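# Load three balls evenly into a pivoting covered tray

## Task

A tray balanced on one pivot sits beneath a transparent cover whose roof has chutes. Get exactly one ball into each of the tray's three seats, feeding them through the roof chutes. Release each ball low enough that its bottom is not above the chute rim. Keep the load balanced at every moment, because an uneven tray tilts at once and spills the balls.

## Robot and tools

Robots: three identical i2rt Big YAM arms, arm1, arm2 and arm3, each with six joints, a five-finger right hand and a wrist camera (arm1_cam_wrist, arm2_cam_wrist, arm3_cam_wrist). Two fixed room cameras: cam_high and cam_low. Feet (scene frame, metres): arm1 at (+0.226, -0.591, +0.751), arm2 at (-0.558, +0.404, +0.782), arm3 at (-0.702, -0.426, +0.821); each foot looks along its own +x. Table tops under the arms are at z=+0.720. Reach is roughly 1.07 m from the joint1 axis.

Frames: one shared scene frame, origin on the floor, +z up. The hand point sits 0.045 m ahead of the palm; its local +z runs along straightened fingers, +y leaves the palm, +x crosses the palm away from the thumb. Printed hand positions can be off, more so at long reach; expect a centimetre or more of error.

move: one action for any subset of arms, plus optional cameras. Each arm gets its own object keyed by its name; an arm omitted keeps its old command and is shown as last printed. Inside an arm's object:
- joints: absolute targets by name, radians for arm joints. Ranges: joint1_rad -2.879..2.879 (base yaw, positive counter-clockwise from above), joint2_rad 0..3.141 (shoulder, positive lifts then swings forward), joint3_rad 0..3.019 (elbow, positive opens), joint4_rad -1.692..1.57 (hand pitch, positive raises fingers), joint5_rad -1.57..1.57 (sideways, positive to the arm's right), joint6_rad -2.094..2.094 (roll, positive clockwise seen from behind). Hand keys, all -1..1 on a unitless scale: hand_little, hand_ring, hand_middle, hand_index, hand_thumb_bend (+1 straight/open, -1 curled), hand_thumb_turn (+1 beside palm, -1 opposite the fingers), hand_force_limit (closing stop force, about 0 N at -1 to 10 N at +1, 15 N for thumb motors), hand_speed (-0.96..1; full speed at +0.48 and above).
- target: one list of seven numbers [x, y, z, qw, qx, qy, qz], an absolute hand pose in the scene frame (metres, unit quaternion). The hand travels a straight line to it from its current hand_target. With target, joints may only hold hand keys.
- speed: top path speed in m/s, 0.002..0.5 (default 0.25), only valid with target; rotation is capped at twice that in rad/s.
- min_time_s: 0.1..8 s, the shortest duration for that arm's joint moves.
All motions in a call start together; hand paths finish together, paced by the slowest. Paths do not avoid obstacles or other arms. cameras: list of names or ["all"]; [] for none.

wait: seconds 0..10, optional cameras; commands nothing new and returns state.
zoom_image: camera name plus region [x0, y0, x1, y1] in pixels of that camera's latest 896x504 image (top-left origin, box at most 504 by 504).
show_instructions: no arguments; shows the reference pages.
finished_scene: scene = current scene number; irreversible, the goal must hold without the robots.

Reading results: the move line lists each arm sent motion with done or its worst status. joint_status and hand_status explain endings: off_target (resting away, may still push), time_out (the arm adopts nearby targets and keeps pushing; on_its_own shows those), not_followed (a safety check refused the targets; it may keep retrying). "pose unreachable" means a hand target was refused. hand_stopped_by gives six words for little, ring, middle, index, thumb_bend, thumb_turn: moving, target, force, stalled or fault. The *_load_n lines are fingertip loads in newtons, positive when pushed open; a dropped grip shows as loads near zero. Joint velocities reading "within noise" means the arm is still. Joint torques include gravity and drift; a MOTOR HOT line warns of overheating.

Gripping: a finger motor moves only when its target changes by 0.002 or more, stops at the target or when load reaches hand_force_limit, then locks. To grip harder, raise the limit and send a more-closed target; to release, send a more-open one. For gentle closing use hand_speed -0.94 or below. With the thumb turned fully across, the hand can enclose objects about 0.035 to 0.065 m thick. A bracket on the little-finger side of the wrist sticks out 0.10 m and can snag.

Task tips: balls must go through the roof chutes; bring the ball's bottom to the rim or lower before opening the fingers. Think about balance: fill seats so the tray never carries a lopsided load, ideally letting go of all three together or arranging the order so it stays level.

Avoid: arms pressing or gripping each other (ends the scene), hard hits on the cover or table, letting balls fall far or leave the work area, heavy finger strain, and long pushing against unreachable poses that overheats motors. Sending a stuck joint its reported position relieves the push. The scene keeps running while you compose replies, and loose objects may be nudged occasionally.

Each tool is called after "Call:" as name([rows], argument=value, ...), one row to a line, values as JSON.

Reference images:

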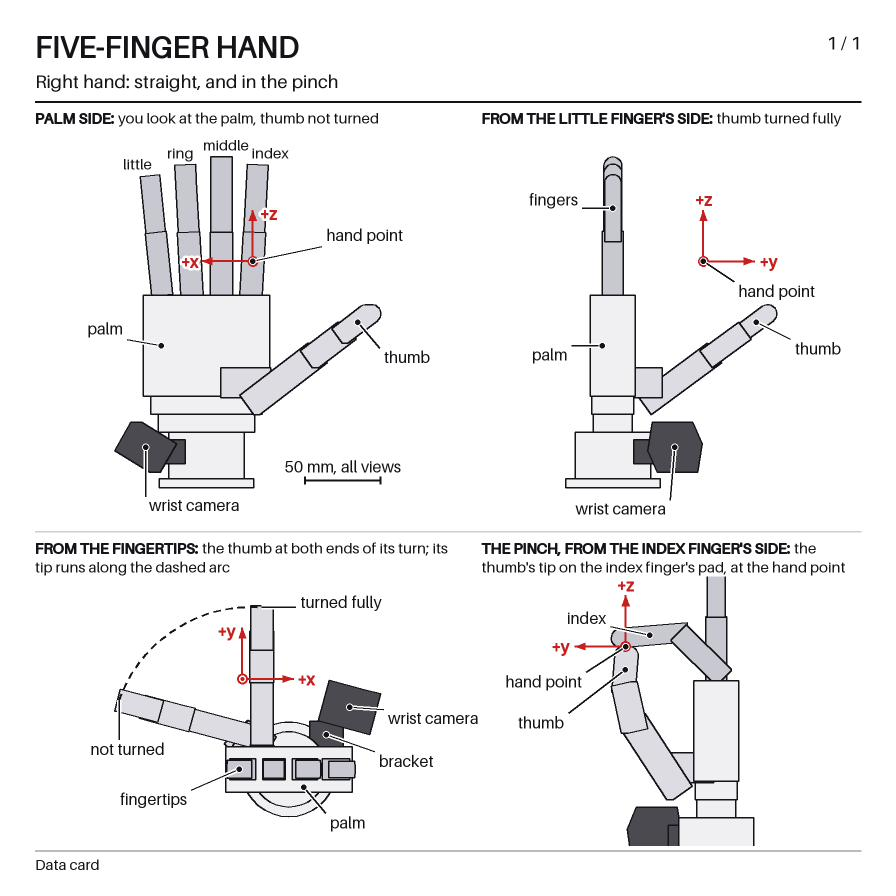

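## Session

Call:
move()

Call:
zoom_image(camera="cam_high", region=[300, 140, 600, 400])

Scene clock: 0.00 s.
Joint torques (N m): no reading
Motor temperatures (°C): arm1=[33 33 34 33 32 30] | arm2=[35 35 34 32 31 30] | arm3=[34 34 34 35 34 30]
Heat: arm1: hottest joint3_rad 34 °C; arm2: hottest joint1_rad 35 °C; arm3: hottest joint4_rad 35 °C.
Joint velocities: within noise
arm1.joint_positions: joint1_rad=-0.349 joint2_rad=+0.641 joint3_rad=+1.378 joint4_rad=-1.620 joint5_rad=-0.146 joint6_rad=-1.533 hand_little=+1.000 hand_ring=+1.000 hand_middle=+1.000 hand_index=+1.000 hand_thumb_turn=+1.000 hand_thumb_bend=+1.000 hand_force_limit=+0.000 hand_speed=-0.800
arm1.joint_status: not commanded
arm1.hand_stopped_by: target,target,target,target,target,target
arm1.little_load_n: 0.0
arm1.ring_load_n: 0.0
arm1.middle_load_n: 0.0
arm1.index_load_n: 0.0
arm1.thumb_bend_load_n: 0.0
arm1.thumb_turn_load_n: 0.0
arm1.hand: x=+0.0960 y=-0.4469 z=+1.1853 quat_wxyz=(-0.338, +0.312, +0.887, +0.045) (m; scene frame)
arm1.hand_target: x=+0.0955 y=-0.4465 z=+1.1957 quat_wxyz=(-0.350, +0.309, +0.883, +0.049) (m; scene frame)
arm1.hand_status: not commanded
arm2.joint_positions: joint1_rad=-0.237 joint2_rad=+0.599 joint3_rad=+1.327 joint4_rad=-1.287 joint5_rad=-0.014 joint6_rad=-0.858 hand_little=+1.000 hand_ring=+1.000 hand_middle=+1.000 hand_index=+1.000 hand_thumb_turn=+1.000 hand_thumb_bend=+1.000 hand_force_limit=+0.000 hand_speed=-0.800
arm2.joint_status: not commanded
arm2.hand_stopped_by: target,target,target,target,target,target
arm2.little_load_n: 0.0
arm2.ring_load_n: 0.0
arm2.middle_load_n: 0.0
arm2.index_load_n: 0.0
arm2.thumb_bend_load_n: 0.0
arm2.thumb_turn_load_n: 0.0
arm2.hand: x=-0.6399 y=+0.1915 z=+1.2404 quat_wxyz=(+0.253, +0.258, -0.836, +0.413) (m; scene frame)
arm2.hand_target: x=-0.6397 y=+0.1924 z=+1.2502 quat_wxyz=(+0.258, +0.257, -0.831, +0.421) (m; scene frame)
arm2.hand_status: not commanded
arm3.joint_positions: joint1_rad=-0.095 joint2_rad=+0.633 joint3_rad=+1.419 joint4_rad=-1.188 joint5_rad=-0.008 joint6_rad=-0.822 hand_little=+1.000 hand_ring=+1.000 hand_middle=+1.000 hand_index=+1.000 hand_thumb_turn=+1.000 hand_thumb_bend=+1.000 hand_force_limit=+0.000 hand_speed=-0.800
arm3.joint_status: not commanded
arm3.hand_stopped_by: target,target,target,target,target,target
arm3.little_load_n: 0.0
arm3.ring_load_n: 0.0
arm3.middle_load_n: 0.0
arm3.index_load_n: 0.5
arm3.thumb_bend_load_n: 0.0
arm3.thumb_turn_load_n: 0.0
arm3.hand: x=-0.4664 y=-0.3313 z=+1.3348 quat_wxyz=(-0.324, +0.829, -0.109, +0.442) (m; scene frame)
arm3.hand_target: x=-0.4680 y=-0.3322 z=+1.3448 quat_wxyz=(-0.330, +0.823, -0.108, +0.450) (m; scene frame)
arm3.hand_status: not commanded
pictures: arm1_cam_wrist, arm2_cam_wrist, arm3_cam_wrist, cam_high, cam_low

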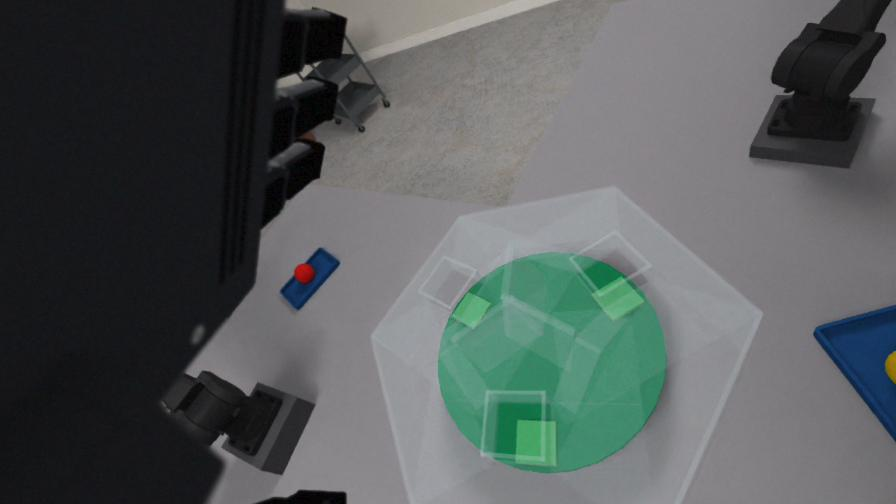

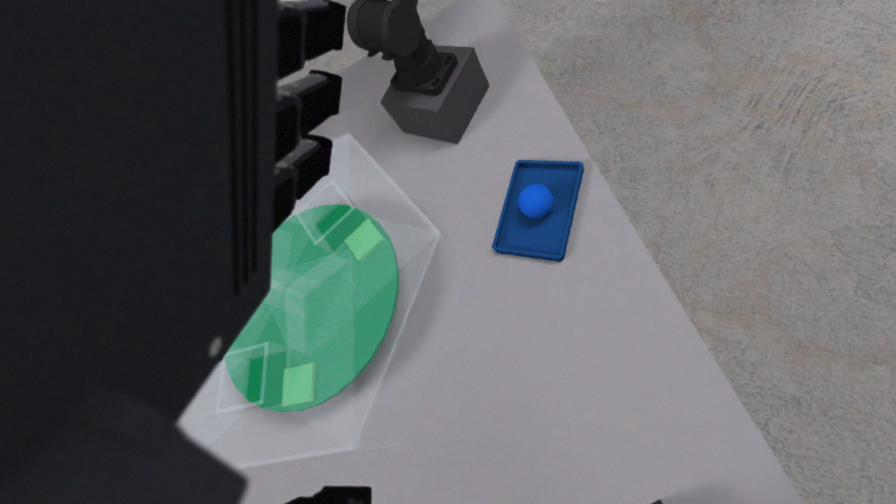

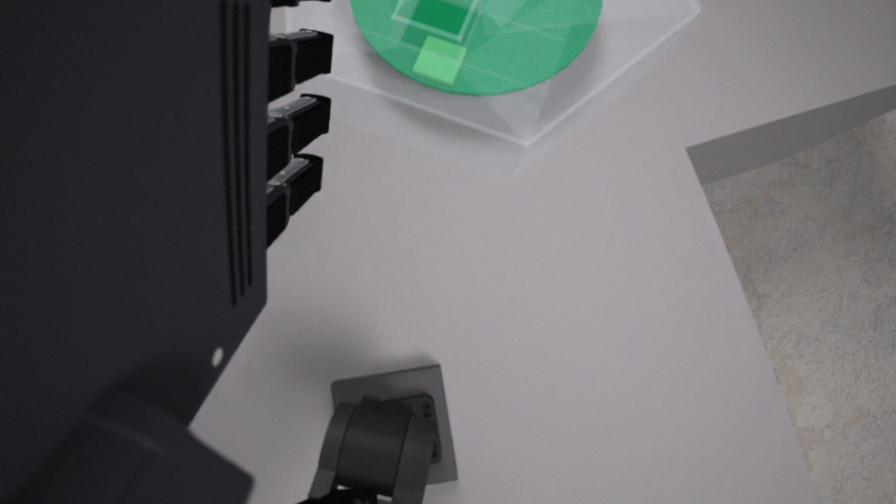

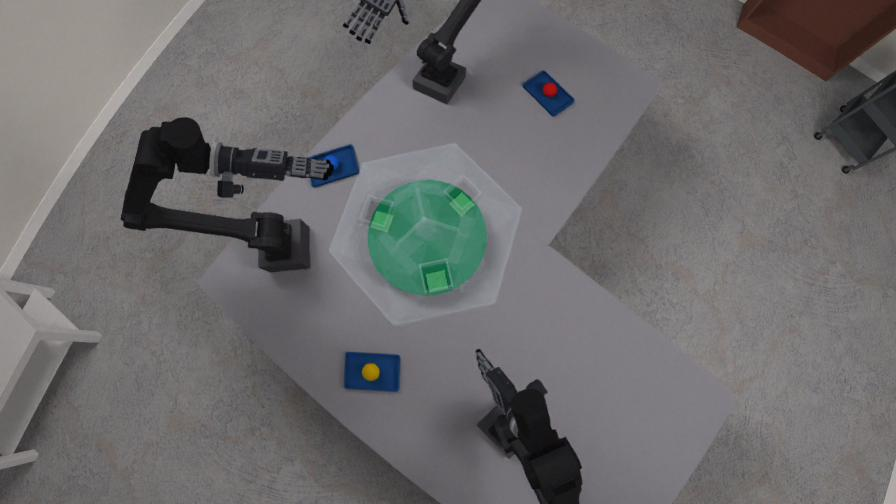

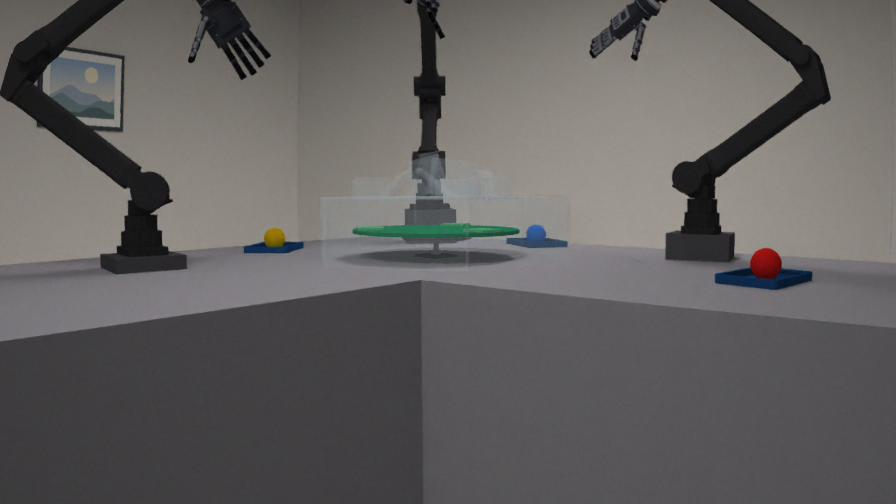

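Scaled by 1.680 from the camera's 896x504 image, which has a finer 1280x720 frame.

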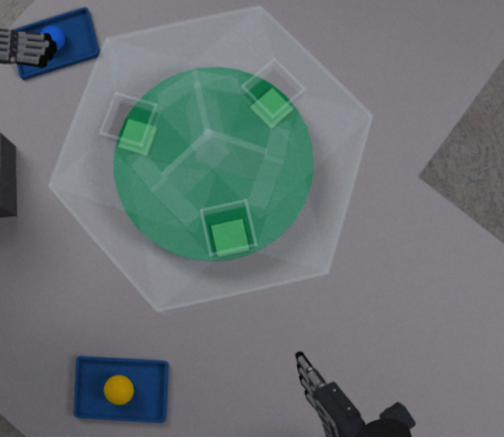

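Call:
zoom_image(camera="cam_high", region=[300, 130, 370, 200])

Call:
zoom_image(camera="cam_high", region=[510, 60, 590, 120])

Call:
zoom_image(camera="cam_high", region=[335, 340, 405, 400])

Call:
zoom_image(camera="cam_high", region=[350, 165, 490, 305])

Scaled by 7.200 from the camera's 896x504 image, which has a finer 1280x720 frame.

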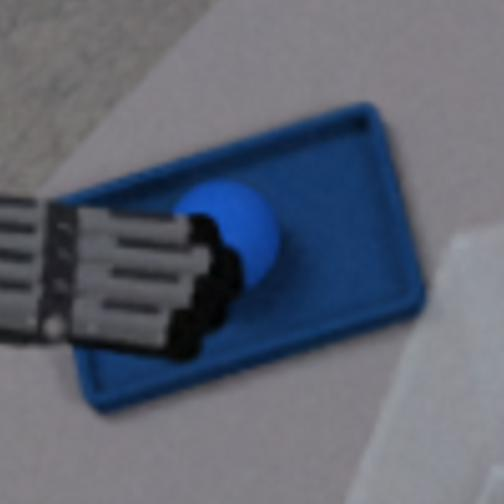

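Scaled by 6.300 from the camera's 896x504 image, which has a finer 1280x720 frame.

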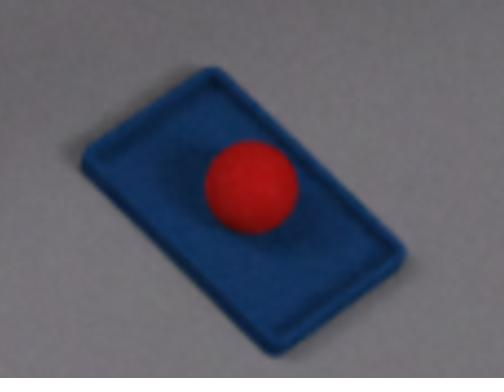

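Scaled by 7.200 from the camera's 896x504 image, which has a finer 1280x720 frame.

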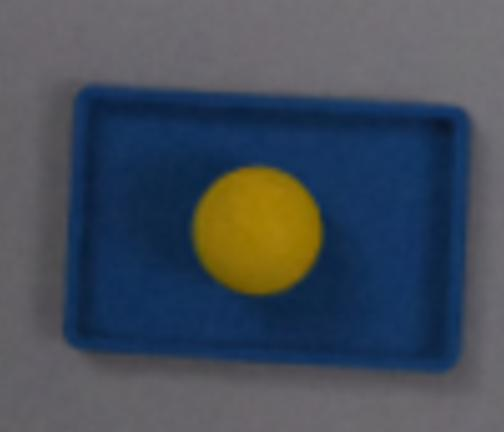

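Scaled by 3.600 from the camera's 896x504 image, which has a finer 1280x720 frame.

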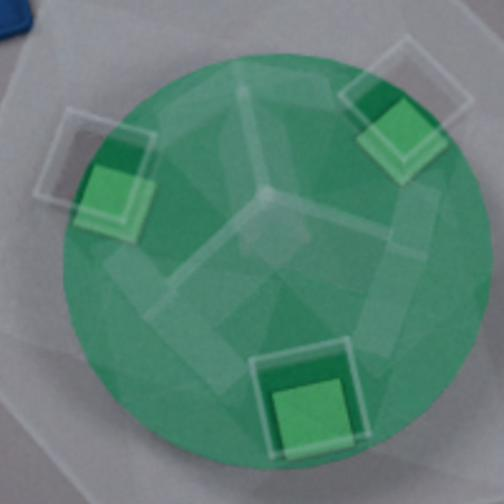

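Call:
move(arm1={"joints": {"joint1_rad": 0.449, "joint5_rad": 0, "joint6_rad": 0, "hand_thumb_turn": -1, "hand_thumb_bend": 0.9, "hand_index": 0.75, "hand_middle": 0.75, "hand_speed": 0.2}, "min_time_s": 3}, arm2={"joints": {"joint1_rad": 1.951, "joint5_rad": 0, "joint6_rad": 0, "hand_thumb_turn": -1, "hand_thumb_bend": 0.9, "hand_index": 0.75, "hand_middle": 0.75, "hand_speed": 0.2}, "min_time_s": 3}, arm3={"joints": {"joint1_rad": 1.06, "joint5_rad": 0, "joint6_rad": 0, "hand_thumb_turn": -1, "hand_thumb_bend": 0.9, "hand_index": 0.75, "hand_middle": 0.75, "hand_speed": 0.2}, "min_time_s": 3}, cameras=[])

Call:
move(arm1={"target": [-0.2448, -0.6508, 0.863, 0.2828, -0.6064, -0.6735, 0.3141], "speed": 0.15}, arm2={"target": [-0.1716, 0.5587, 0.84, 0.3466, -0.7433, 0.5185, -0.2418], "speed": 0.15}, arm3={"target": [-0.738, -0.0969, 0.84, 0.4223, -0.9056, -0.034, 0.0158], "speed": 0.15}, cameras=["all"])

Scene clock: 52.77 s.
Joint torques (N m): arm1=[-1.9 1.67 9.24 1.73 0.25 0.06] | arm2=[2.37 -0.32 9.29 2.06 0.01 0.14] | arm3=[0.91 3.37 8.44 2.52 0.29 0.19]
Motor temperatures (°C): arm1=[33 33 37 33 32 30] | arm2=[34 35 37 32 31 30] | arm3=[34 34 39 35 34 30]
Heat: arm1: hottest joint3_rad 37 °C; arm2: hottest joint3_rad 37 °C; arm3: hottest joint3_rad 39 °C.
move: arm1 done; arm2 done; arm3 done
Joint velocities: within noise
arm1.joint_positions: joint1_rad=+0.441 joint2_rad=+0.641 joint3_rad=+1.378 joint4_rad=-1.620 joint5_rad=-0.003 joint6_rad=-0.009 hand_little=+1.000 hand_ring=+1.000 hand_middle=+0.750 hand_index=+0.750 hand_thumb_turn=-1.000 hand_thumb_bend=+0.900 hand_force_limit=+0.000 hand_speed=+0.200
arm1.joint_status: all done
arm1.hand_stopped_by: target,target,target,target,target,target
arm1.little_load_n: 0.0
arm1.ring_load_n: 0.0
arm1.middle_load_n: 0.0
arm1.index_load_n: 0.0
arm1.thumb_bend_load_n: 0.0
arm1.thumb_turn_load_n: 0.0
arm1.hand: x=+0.0619 y=-0.6385 z=+1.1725 quat_wxyz=(-0.225, +0.629, +0.702, -0.247) (m; scene frame)
arm1.hand_target: x=+0.0610 y=-0.6399 z=+1.1823 quat_wxyz=(-0.232, +0.627, +0.698, -0.258) (m; scene frame)
arm1.hand_status: not commanded
arm2.joint_positions: joint1_rad=+1.934 joint2_rad=+0.599 joint3_rad=+1.327 joint4_rad=-1.287 joint5_rad=-0.002 joint6_rad=-0.008 hand_little=+1.000 hand_ring=+1.000 hand_middle=+0.750 hand_index=+0.750 hand_thumb_turn=-1.000 hand_thumb_bend=+0.900 hand_force_limit=+0.000 hand_speed=+0.200
arm2.joint_status: all done
arm2.hand_stopped_by: target,target,target,target,target,target
arm2.little_load_n: 0.0
arm2.ring_load_n: 0.0
arm2.middle_load_n: 0.0
arm2.index_load_n: 0.0
arm2.thumb_bend_load_n: 0.0
arm2.thumb_turn_load_n: 0.0
arm2.hand: x=-0.3524 y=+0.5078 z=+1.2425 quat_wxyz=(-0.394, +0.715, -0.504, +0.282) (m; scene frame)
arm2.hand_target: x=-0.3550 y=+0.5112 z=+1.2525 quat_wxyz=(-0.405, +0.713, -0.498, +0.283) (m; scene frame)
arm2.hand_status: not commanded
arm3.joint_positions: joint1_rad=+1.051 joint2_rad=+0.633 joint3_rad=+1.419 joint4_rad=-1.188 joint5_rad=-0.004 joint6_rad=-0.010 hand_little=+1.000 hand_ring=+1.000 hand_middle=+0.750 hand_index=+0.750 hand_thumb_turn=-1.000 hand_thumb_bend=+0.900 hand_force_limit=+0.000 hand_speed=+0.200
arm3.joint_status: all done
arm3.hand_stopped_by: target,target,target,target,target,target
arm3.little_load_n: 0.0
arm3.ring_load_n: 0.0
arm3.middle_load_n: 0.0
arm3.index_load_n: 0.0
arm3.thumb_bend_load_n: 0.0
arm3.thumb_turn_load_n: 0.0
arm3.hand: x=-0.7428 y=-0.1815 z=+1.3418 quat_wxyz=(-0.554, +0.832, +0.029, -0.021) (m; scene frame)
arm3.hand_target: x=-0.7447 y=-0.1837 z=+1.3520 quat_wxyz=(-0.563, +0.825, +0.027, -0.025) (m; scene frame)
arm3.hand_status: not commanded
pictures: none
No camera images: "cameras" was empty.

Scene clock: 57.20 s.
Joint torques (N m): arm1=[-3.02 -5.89 8.23 2.58 0.05 -0.06] | arm2=[-0.26 -7.71 7.73 2.35 -0.15 -0.05] | arm3=[-0.5 -1.26 7.21 3.03 -0.04 0]
Motor temperatures (°C): arm1=[33 33 37 33 32 30] | arm2=[34 35 37 32 31 30] | arm3=[34 34 39 35 34 30]
Heat: arm1: hottest joint3_rad 37 °C; arm2: hottest joint3_rad 37 °C; arm3: hottest joint3_rad 39 °C.
move: arm1 done; arm2 off_target; arm3 done
Joint velocities: within noise
arm1.joint_positions: joint1_rad=+0.398 joint2_rad=+1.242 joint3_rad=+0.769 joint4_rad=-0.225 joint5_rad=-0.042 joint6_rad=-0.027 hand_little=+1.000 hand_ring=+1.000 hand_middle=+0.750 hand_index=+0.750 hand_thumb_turn=-1.000 hand_thumb_bend=+0.900 hand_force_limit=+0.000 hand_speed=+0.200
arm1.joint_status: not commanded
arm1.hand_stopped_by: target,target,target,target,target,target
arm1.little_load_n: 0.0
arm1.ring_load_n: 0.0
arm1.middle_load_n: 0.0
arm1.index_load_n: 0.0
arm1.thumb_bend_load_n: 0.0
arm1.thumb_turn_load_n: 0.0
arm1.hand: x=-0.2411 y=-0.6541 z=+0.8665 quat_wxyz=(-0.280, +0.608, +0.674, -0.314) (m; scene frame)
arm1.hand_target: x=-0.2446 y=-0.6508 z=+0.8630 quat_wxyz=(-0.283, +0.607, +0.674, -0.314) (m; scene frame)
arm1.hand_status: done (0.006 m and 0.4 deg from the pose sent, 0.436 m and 10.9 deg at the start)
arm2.joint_positions: joint1_rad=+1.908 joint2_rad=+1.172 joint3_rad=+0.551 joint4_rad=-0.067 joint5_rad=-0.045 joint6_rad=-0.031 hand_little=+1.000 hand_ring=+1.000 hand_middle=+0.750 hand_index=+0.750 hand_thumb_turn=-1.000 hand_thumb_bend=+0.900 hand_force_limit=+0.000 hand_speed=+0.200
arm2.joint_status: not commanded
arm2.hand_stopped_by: target,target,target,target,target,target
arm2.little_load_n: 0.0
arm2.ring_load_n: 0.0
arm2.middle_load_n: 0.0
arm2.index_load_n: 0.0
arm2.thumb_bend_load_n: 0.0
arm2.thumb_turn_load_n: 0.0
arm2.hand: x=-0.1734 y=+0.5658 z=+0.8488 quat_wxyz=(-0.353, +0.744, -0.514, +0.241) (m; scene frame)
arm2.hand_target: x=-0.1719 y=+0.5588 z=+0.8403 quat_wxyz=(-0.347, +0.743, -0.519, +0.242) (m; scene frame)
arm2.hand_status: off_target (0.011 m and 0.9 deg from the pose sent, 0.444 m and 8.0 deg at the start)
arm3.joint_positions: joint1_rad=+0.991 joint2_rad=+0.991 joint3_rad=+0.300 joint4_rad=-0.010 joint5_rad=-0.049 joint6_rad=-0.050 hand_little=+1.000 hand_ring=+1.000 hand_middle=+0.750 hand_index=+0.750 hand_thumb_turn=-1.000 hand_thumb_bend=+0.900 hand_force_limit=+0.000 hand_speed=+0.200
arm3.joint_status: not commanded
arm3.hand_stopped_by: target,target,target,target,target,target
arm3.little_load_n: 0.0
arm3.ring_load_n: 0.0
arm3.middle_load_n: 0.0
arm3.index_load_n: 0.0
arm3.thumb_bend_load_n: 0.0
arm3.thumb_turn_load_n: 0.0
arm3.hand: x=-0.7403 y=-0.0967 z=+0.8452 quat_wxyz=(-0.424, +0.905, +0.033, -0.018) (m; scene frame)
arm3.hand_target: x=-0.7380 y=-0.0971 z=+0.8402 quat_wxyz=(-0.422, +0.906, +0.034, -0.016) (m; scene frame)
arm3.hand_status: done (0.006 m and 0.4 deg from the pose sent, 0.509 m and 17.3 deg at the start)
pictures: arm1_cam_wrist, arm2_cam_wrist, arm3_cam_wrist, cam_high, cam_low

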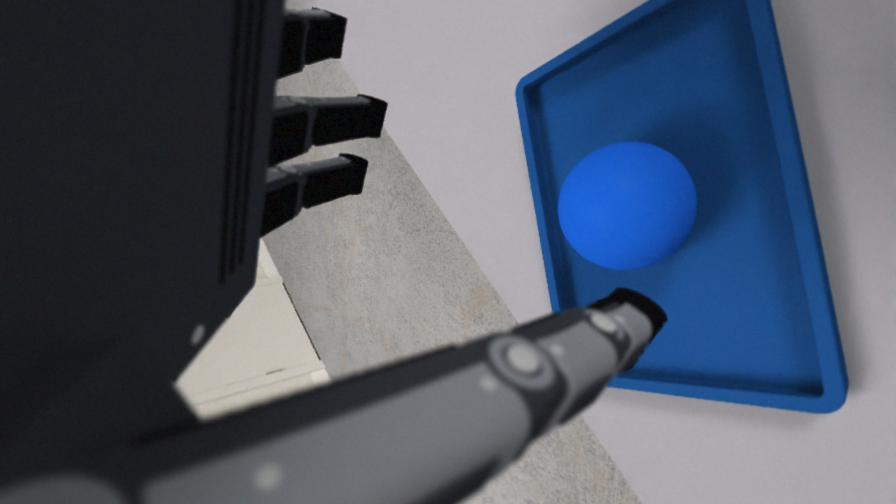

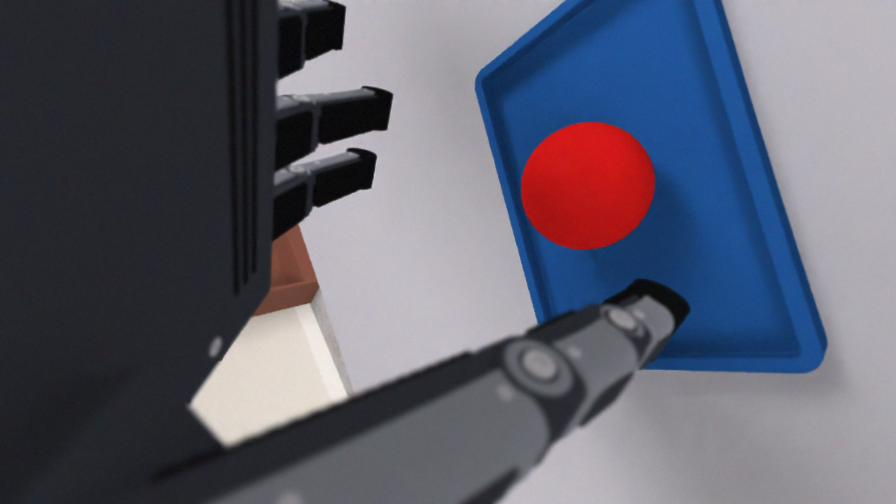

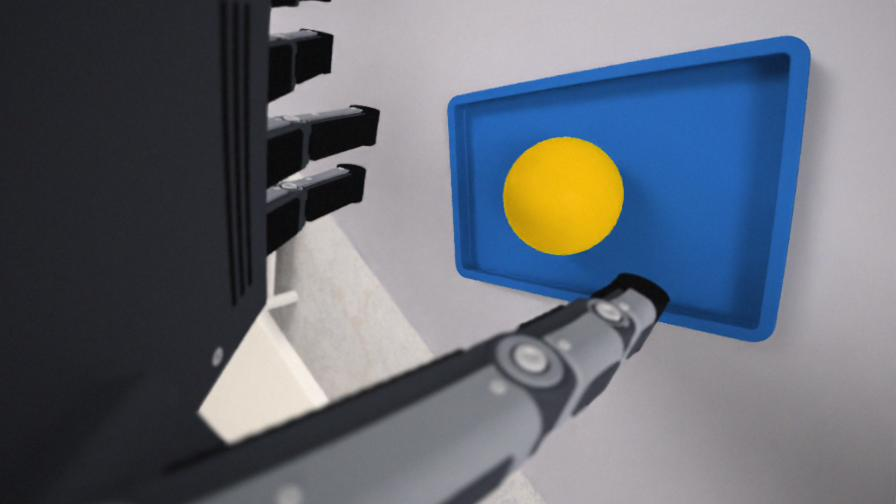

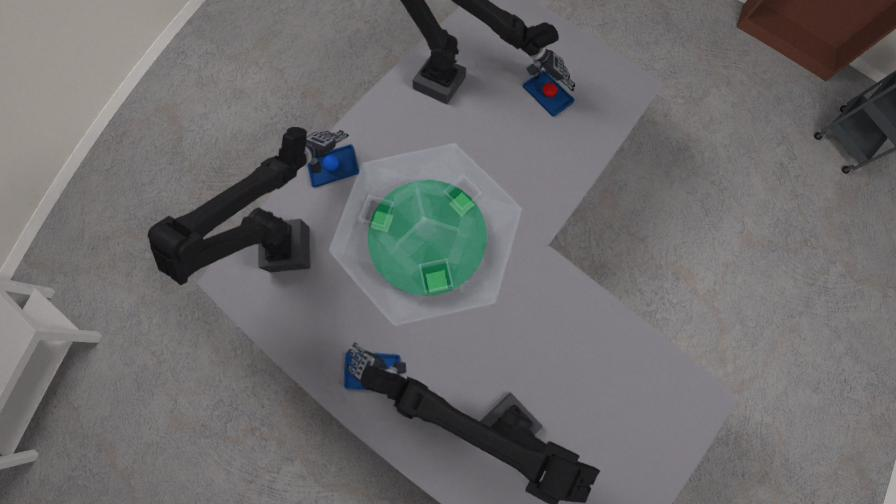

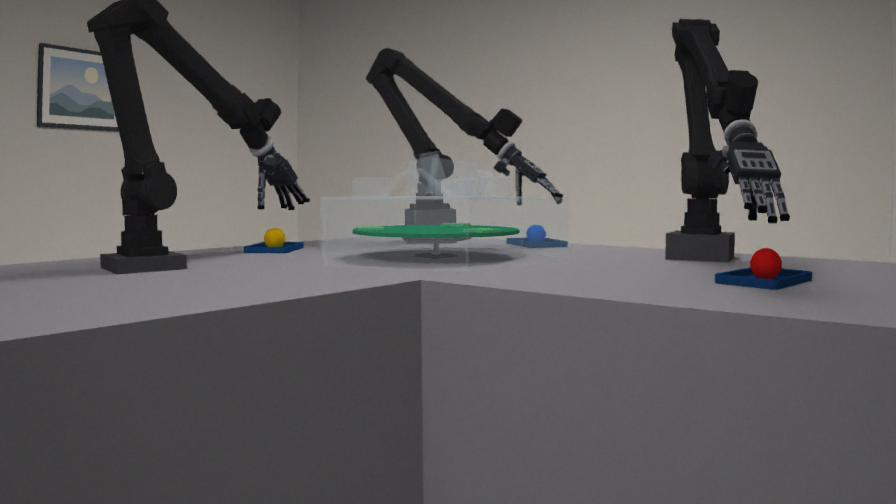

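Call:
move(arm1={"target": [-0.256, -0.6592, 0.781, 0.2828, -0.6064, -0.6735, 0.3141], "speed": 0.08}, arm2={"target": [-0.1679, 0.559, 0.758, 0.3466, -0.7433, 0.5185, -0.2418], "speed": 0.08}, arm3={"target": [-0.7343, -0.1131, 0.753, 0.4223, -0.9056, -0.034, 0.0158], "speed": 0.08}, cameras=["all"])

Scene clock: 67.10 s.
Joint torques (N m): arm1=[-1.2 -6.83 6.63 2.51 0.24 0.03] | arm2=[-0.62 -8.88 5.74 2.47 -0.16 -0.06] | arm3=[-0.73 -3.37 3.52 2.91 -0.09 -0.01]
Motor temperatures (°C): arm1=[33 34 38 33 32 30] | arm2=[34 35 37 32 31 30] | arm3=[34 34 39 35 34 30]
Heat: arm1: hottest joint3_rad 38 °C; arm2: hottest joint3_rad 37 °C; arm3: hottest joint3_rad 39 °C.
move: arm1 done; arm2 off_target; arm3 done
Joint velocities: within noise
arm1.joint_positions: joint1_rad=+0.404 joint2_rad=+1.432 joint3_rad=+0.689 joint4_rad=+0.051 joint5_rad=-0.030 joint6_rad=-0.027 hand_little=+1.000 hand_ring=+1.000 hand_middle=+0.750 hand_index=+0.750 hand_thumb_turn=-1.000 hand_thumb_bend=+0.900 hand_force_limit=+0.000 hand_speed=+0.200
arm1.joint_status: not commanded
arm1.hand_stopped_by: target,target,target,target,target,target
arm1.little_load_n: 0.5
arm1.ring_load_n: 0.0
arm1.middle_load_n: 0.0
arm1.index_load_n: 0.0
arm1.thumb_bend_load_n: 0.0
arm1.thumb_turn_load_n: 0.0
arm1.hand: x=-0.2561 y=-0.6556 z=+0.7868 quat_wxyz=(-0.284, +0.607, +0.673, -0.313) (m; scene frame)
arm1.hand_target: x=-0.2559 y=-0.6591 z=+0.7812 quat_wxyz=(-0.283, +0.606, +0.673, -0.314) (m; scene frame)
arm1.hand_status: done (0.007 m and 0.2 deg from the pose sent, 0.087 m and 0.4 deg at the start)
arm2.joint_positions: joint1_rad=+1.906 joint2_rad=+1.429 joint3_rad=+0.468 joint4_rad=+0.276 joint5_rad=-0.047 joint6_rad=-0.033 hand_little=+1.000 hand_ring=+1.000 hand_middle=+0.750 hand_index=+0.750 hand_thumb_turn=-1.000 hand_thumb_bend=+0.900 hand_force_limit=+0.000 hand_speed=+0.200
arm2.joint_status: not commanded
arm2.hand_stopped_by: target,target,target,target,target,target
arm2.little_load_n: 0.0
arm2.ring_load_n: 0.0
arm2.middle_load_n: 0.0
arm2.index_load_n: 0.0
arm2.thumb_bend_load_n: 0.0
arm2.thumb_turn_load_n: 0.0
arm2.hand: x=-0.1667 y=+0.5675 z=+0.7676 quat_wxyz=(-0.354, +0.743, -0.513, +0.242) (m; scene frame)
arm2.hand_target: x=-0.1683 y=+0.5591 z=+0.7583 quat_wxyz=(-0.347, +0.743, -0.519, +0.242) (m; scene frame)
arm2.hand_status: off_target (0.013 m and 1.0 deg from the pose sent, 0.091 m and 0.9 deg at the start)
arm3.joint_positions: joint1_rad=+0.972 joint2_rad=+1.410 joint3_rad=+0.170 joint4_rad=+0.543 joint5_rad=-0.065 joint6_rad=-0.064 hand_little=+1.000 hand_ring=+1.000 hand_middle=+0.750 hand_index=+0.750 hand_thumb_turn=-1.000 hand_thumb_bend=+0.900 hand_force_limit=+0.000 hand_speed=+0.200
arm3.joint_status: not commanded
arm3.hand_stopped_by: target,target,target,target,target,target
arm3.little_load_n: 0.0
arm3.ring_load_n: 0.0
arm3.middle_load_n: 0.0
arm3.index_load_n: 0.0
arm3.thumb_bend_load_n: 0.0
arm3.thumb_turn_load_n: 0.0
arm3.hand: x=-0.7373 y=-0.1082 z=+0.7589 quat_wxyz=(-0.427, +0.904, +0.033, -0.018) (m; scene frame)
arm3.hand_target: x=-0.7344 y=-0.1132 z=+0.7533 quat_wxyz=(-0.422, +0.906, +0.034, -0.016) (m; scene frame)
arm3.hand_status: done (0.008 m and 0.6 deg from the pose sent, 0.094 m and 0.4 deg at the start)
pictures: arm1_cam_wrist, arm2_cam_wrist, arm3_cam_wrist, cam_high, cam_low

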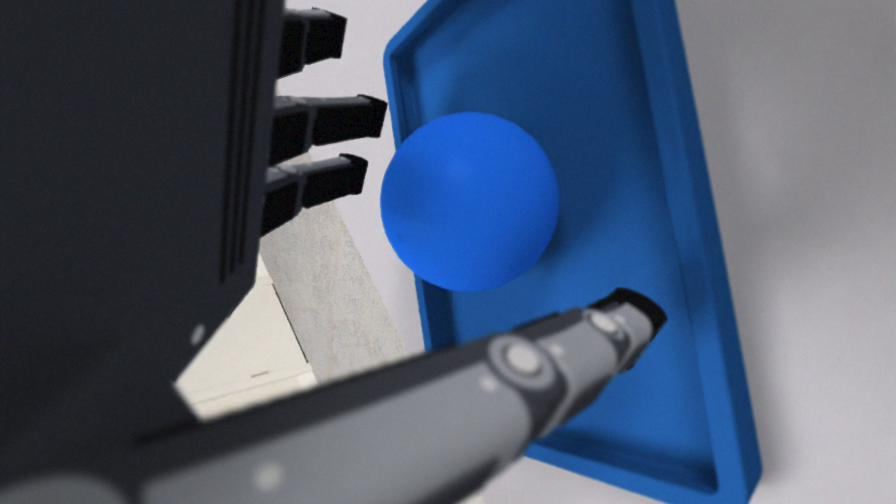

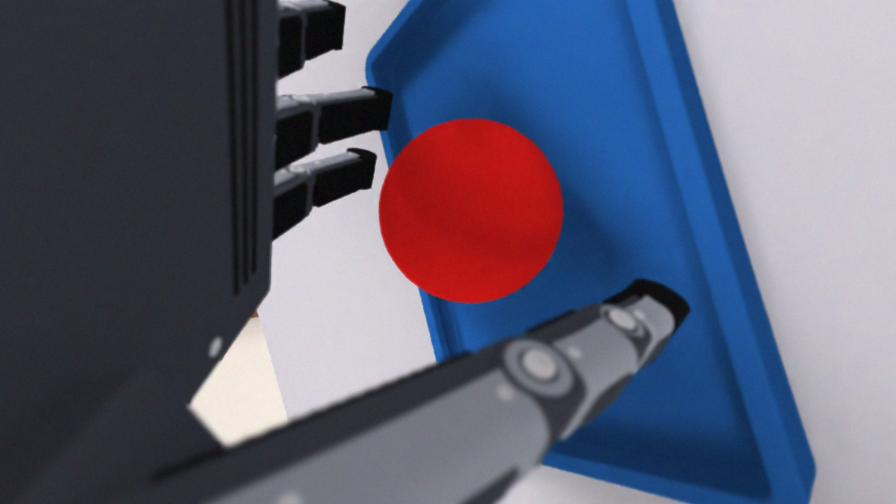

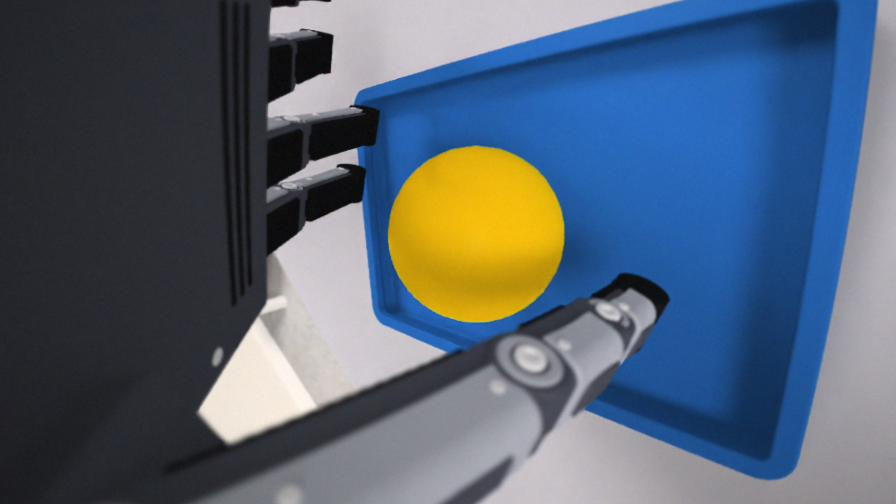

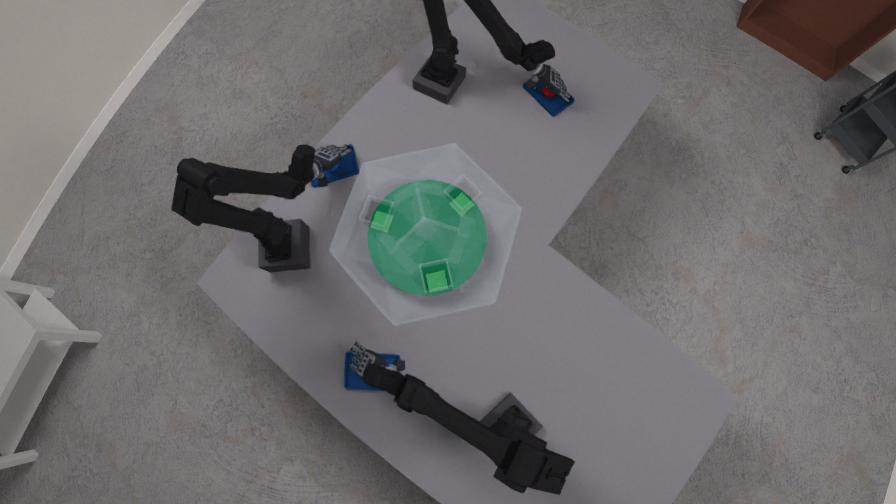

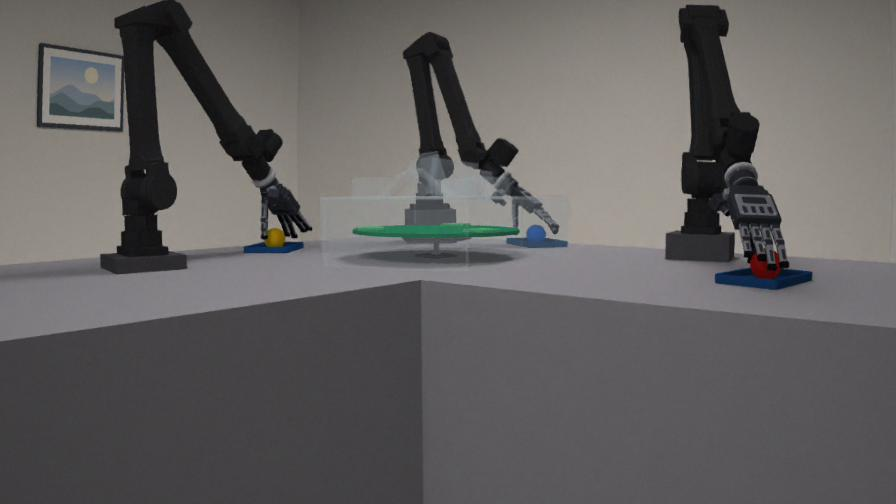

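Call:
move(arm1={"target": [-0.256, -0.667, 0.780, 0.2828, -0.6064, -0.6735, 0.3141], "speed": 0.08}, arm2={"joints": {"hand_thumb_bend": 0.55, "hand_speed": -0.4, "hand_force_limit": -0.6}}, arm3={"joints": {"hand_thumb_bend": 0.55, "hand_speed": -0.4, "hand_force_limit": -0.6}}, cameras=["arm3_cam_wrist"])

Scene clock: 75.67 s.
Joint torques (N m): arm1=[-1.14 -6.71 6.68 2.61 0.2 0.15] | arm2=[-0.56 -9.11 5.65 2.44 -0.16 -0.07] | arm3=[-0.73 -3.31 3.54 2.89 -0.09 -0.01]
Motor temperatures (°C): arm1=[33 34 37 33 32 30] | arm2=[34 35 37 32 31 30] | arm3=[34 34 39 35 34 30]
Heat: arm1: hottest joint3_rad 37 °C; arm2: hottest joint3_rad 37 °C; arm3: hottest joint3_rad 39 °C.
move: arm1 done; arm2 done; arm3 done
Joint velocities: within noise
arm1.joint_positions: joint1_rad=+0.426 joint2_rad=+1.434 joint3_rad=+0.689 joint4_rad=+0.055 joint5_rad=-0.015 joint6_rad=-0.018 hand_little=+1.000 hand_ring=+1.000 hand_middle=+0.750 hand_index=+0.750 hand_thumb_turn=-1.000 hand_thumb_bend=+0.900 hand_force_limit=+0.000 hand_speed=+0.200
arm1.joint_status: not commanded
arm1.hand_stopped_by: target,target,target,target,target,target
arm1.little_load_n: 0.0
arm1.ring_load_n: 0.0
arm1.middle_load_n: 0.0
arm1.index_load_n: 0.0
arm1.thumb_bend_load_n: 0.0
arm1.thumb_turn_load_n: 0.0
arm1.hand: x=-0.2559 y=-0.6638 z=+0.7862 quat_wxyz=(-0.285, +0.605, +0.675, -0.313) (m; scene frame)
arm1.hand_target: x=-0.2559 y=-0.6670 z=+0.7801 quat_wxyz=(-0.283, +0.606, +0.674, -0.314) (m; scene frame)
arm1.hand_status: done (0.007 m and 0.3 deg from the pose sent, 0.013 m and 0.2 deg at the start)
arm2.joint_positions: joint1_rad=+1.906 joint2_rad=+1.429 joint3_rad=+0.468 joint4_rad=+0.276 joint5_rad=-0.047 joint6_rad=-0.033 hand_little=+1.000 hand_ring=+1.000 hand_middle=+0.750 hand_index=+0.750 hand_thumb_turn=-1.000 hand_thumb_bend=+0.550 hand_force_limit=-0.600 hand_speed=-0.400
arm2.joint_status: all done
arm2.hand_stopped_by: target,target,target,target,target,target
arm2.little_load_n: 0.0
arm2.ring_load_n: 0.0
arm2.middle_load_n: 0.0
arm2.index_load_n: 0.0
arm2.thumb_bend_load_n: 0.0
arm2.thumb_turn_load_n: 0.0
arm2.hand: x=-0.1667 y=+0.5675 z=+0.7676 quat_wxyz=(-0.354, +0.743, -0.513, +0.242) (m; scene frame)
arm2.hand_target: x=-0.1683 y=+0.5591 z=+0.7583 quat_wxyz=(-0.347, +0.743, -0.519, +0.242) (m; scene frame)
arm2.hand_status: not commanded
arm3.joint_positions: joint1_rad=+0.972 joint2_rad=+1.410 joint3_rad=+0.170 joint4_rad=+0.543 joint5_rad=-0.065 joint6_rad=-0.064 hand_little=+1.000 hand_ring=+1.000 hand_middle=+0.750 hand_index=+0.750 hand_thumb_turn=-1.000 hand_thumb_bend=+0.550 hand_force_limit=-0.600 hand_speed=-0.400
arm3.joint_status: all done
arm3.hand_stopped_by: target,target,target,target,target,target
arm3.little_load_n: 0.0
arm3.ring_load_n: 0.0
arm3.middle_load_n: 0.0
arm3.index_load_n: 0.0
arm3.thumb_bend_load_n: 0.0
arm3.thumb_turn_load_n: 0.0
arm3.hand: x=-0.7373 y=-0.1081 z=+0.7589 quat_wxyz=(-0.427, +0.904, +0.033, -0.018) (m; scene frame)
arm3.hand_target: x=-0.7344 y=-0.1131 z=+0.7533 quat_wxyz=(-0.422, +0.906, +0.034, -0.016) (m; scene frame)
arm3.hand_status: not commanded
pictures: arm3_cam_wrist

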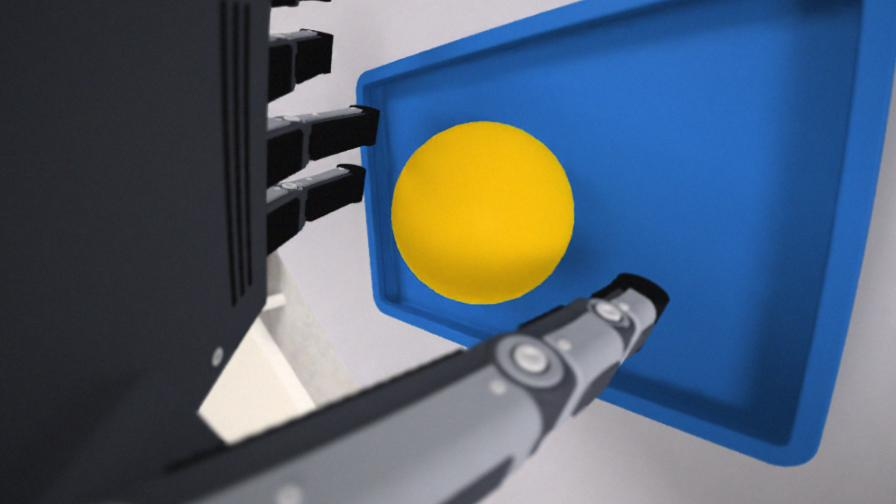

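Call:
move(arm1={"joints": {"hand_thumb_bend": 0.55, "hand_speed": -0.6, "hand_force_limit": -0.6}}, arm2={"joints": {"hand_index": 0.0, "hand_middle": 0.0, "hand_speed": -0.85, "hand_force_limit": -0.5}}, arm3={"joints": {"hand_index": 0.0, "hand_middle": 0.0, "hand_speed": -0.85, "hand_force_limit": -0.5}}, cameras=["arm1_cam_wrist", "arm2_cam_wrist", "arm3_cam_wrist"])

Scene clock: 80.80 s.
Joint torques (N m): arm1=[-1.2 -6.42 6.68 2.59 0.22 0.13] | arm2=[-0.38 -9.17 5.7 2.39 -0.16 -0.05] | arm3=[-0.67 -3.37 3.52 2.81 -0.08 -0.01]
Motor temperatures (°C): arm1=[33 34 37 33 32 30] | arm2=[34 35 37 32 31 30] | arm3=[34 34 38 35 34 30]
Heat: arm1: hottest joint3_rad 37 °C; arm2: hottest joint3_rad 37 °C; arm3: hottest joint3_rad 38 °C.
move: arm1 done; arm2 off_target; arm3 off_target
Joint velocities: within noise
arm1.joint_positions: joint1_rad=+0.426 joint2_rad=+1.434 joint3_rad=+0.689 joint4_rad=+0.055 joint5_rad=-0.015 joint6_rad=-0.017 hand_little=+1.000 hand_ring=+1.000 hand_middle=+0.750 hand_index=+0.750 hand_thumb_turn=-1.000 hand_thumb_bend=+0.550 hand_force_limit=-0.600 hand_speed=-0.600
arm1.joint_status: all done
arm1.hand_stopped_by: target,target,target,target,target,target
arm1.little_load_n: 0.0
arm1.ring_load_n: 0.0
arm1.middle_load_n: 0.0
arm1.index_load_n: 0.0
arm1.thumb_bend_load_n: 0.0
arm1.thumb_turn_load_n: 0.5
arm1.hand: x=-0.2559 y=-0.6639 z=+0.7862 quat_wxyz=(-0.285, +0.605, +0.674, -0.313) (m; scene frame)
arm1.hand_target: x=-0.2559 y=-0.6670 z=+0.7801 quat_wxyz=(-0.283, +0.606, +0.674, -0.314) (m; scene frame)
arm1.hand_status: not commanded
arm2.joint_positions: joint1_rad=+1.906 joint2_rad=+1.429 joint3_rad=+0.468 joint4_rad=+0.277 joint5_rad=-0.047 joint6_rad=-0.033 hand_little=+1.000 hand_ring=+1.000 hand_middle=+0.281 hand_index=+0.294 hand_thumb_turn=-1.000 hand_thumb_bend=+0.552 hand_force_limit=-0.500 hand_speed=-0.850
arm2.joint_status: hand_middle off_target (ended at +0.281, target +0.000); hand_index off_target (ended at +0.294, target +0.000); the others done
arm2.hand_stopped_by: target,target,force,force,target,target
arm2.little_load_n: 0.0
arm2.ring_load_n: 0.0
arm2.middle_load_n: 7.0
arm2.index_load_n: 1.0
arm2.thumb_bend_load_n: 9.5
arm2.thumb_turn_load_n: 1.0
arm2.hand: x=-0.1664 y=+0.5674 z=+0.7678 quat_wxyz=(-0.354, +0.743, -0.513, +0.242) (m; scene frame)
arm2.hand_target: x=-0.1683 y=+0.5590 z=+0.7583 quat_wxyz=(-0.346, +0.743, -0.519, +0.242) (m; scene frame)
arm2.hand_status: not commanded
arm3.joint_positions: joint1_rad=+0.972 joint2_rad=+1.410 joint3_rad=+0.170 joint4_rad=+0.545 joint5_rad=-0.066 joint6_rad=-0.064 hand_little=+1.000 hand_ring=+1.000 hand_middle=+0.307 hand_index=+0.280 hand_thumb_turn=-1.000 hand_thumb_bend=+0.551 hand_force_limit=-0.500 hand_speed=-0.850
arm3.joint_status: hand_middle off_target (ended at +0.307, target +0.000); hand_index off_target (ended at +0.280, target +0.000); the others done
arm3.hand_stopped_by: target,target,force,force,target,target
arm3.little_load_n: 0.0
arm3.ring_load_n: 0.0
arm3.middle_load_n: 0.0
arm3.index_load_n: 4.5
arm3.thumb_bend_load_n: 4.5
arm3.thumb_turn_load_n: -0.5
arm3.hand: x=-0.7374 y=-0.1078 z=+0.7591 quat_wxyz=(-0.428, +0.903, +0.034, -0.018) (m; scene frame)
arm3.hand_target: x=-0.7345 y=-0.1132 z=+0.7533 quat_wxyz=(-0.422, +0.906, +0.034, -0.016) (m; scene frame)
arm3.hand_status: not commanded
pictures: arm1_cam_wrist, arm2_cam_wrist, arm3_cam_wrist

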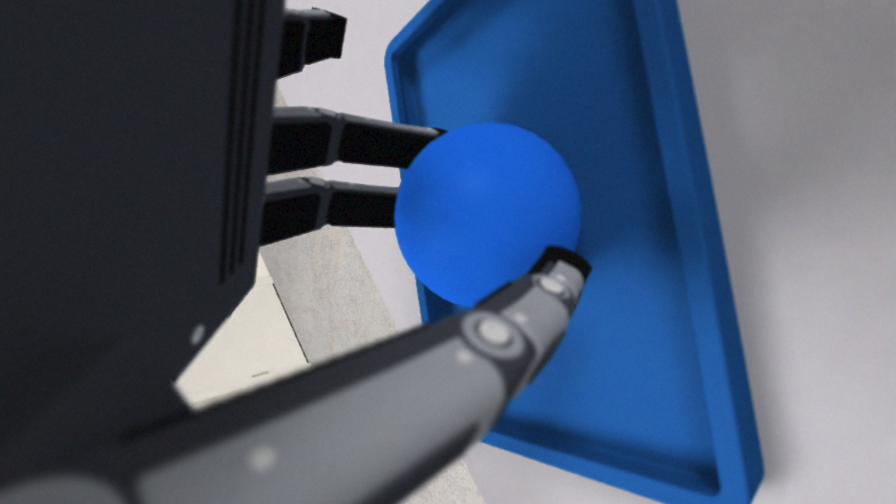

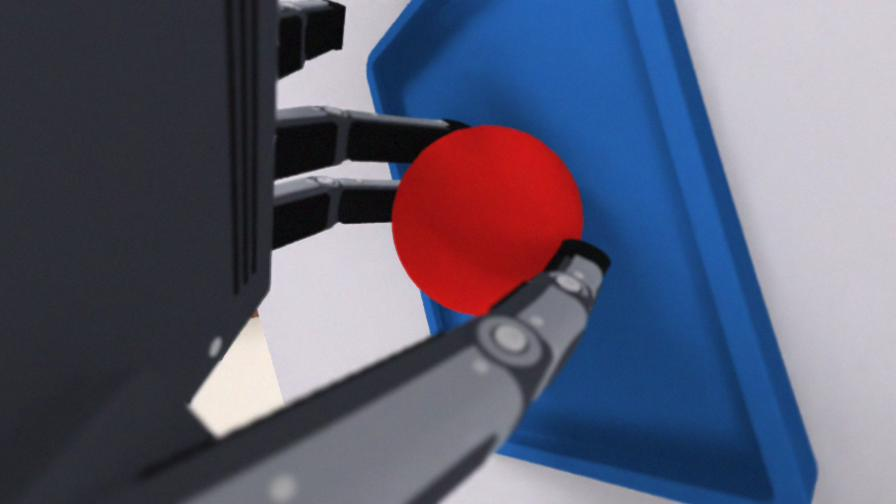

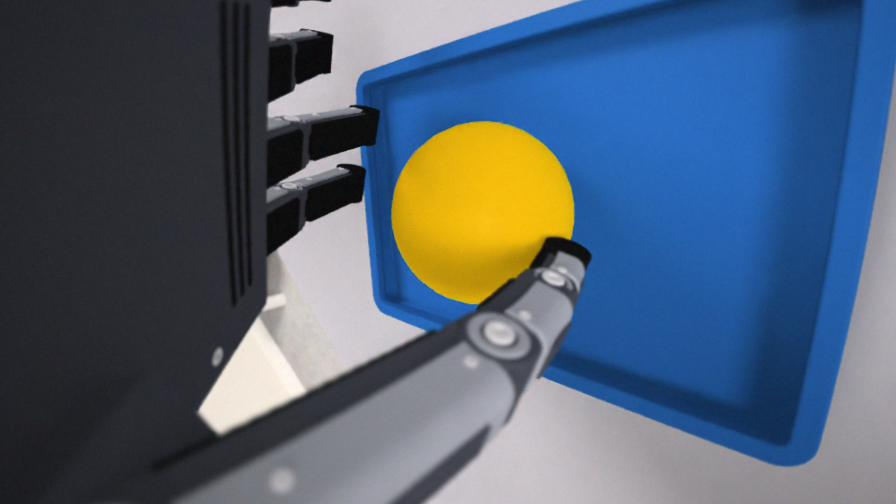

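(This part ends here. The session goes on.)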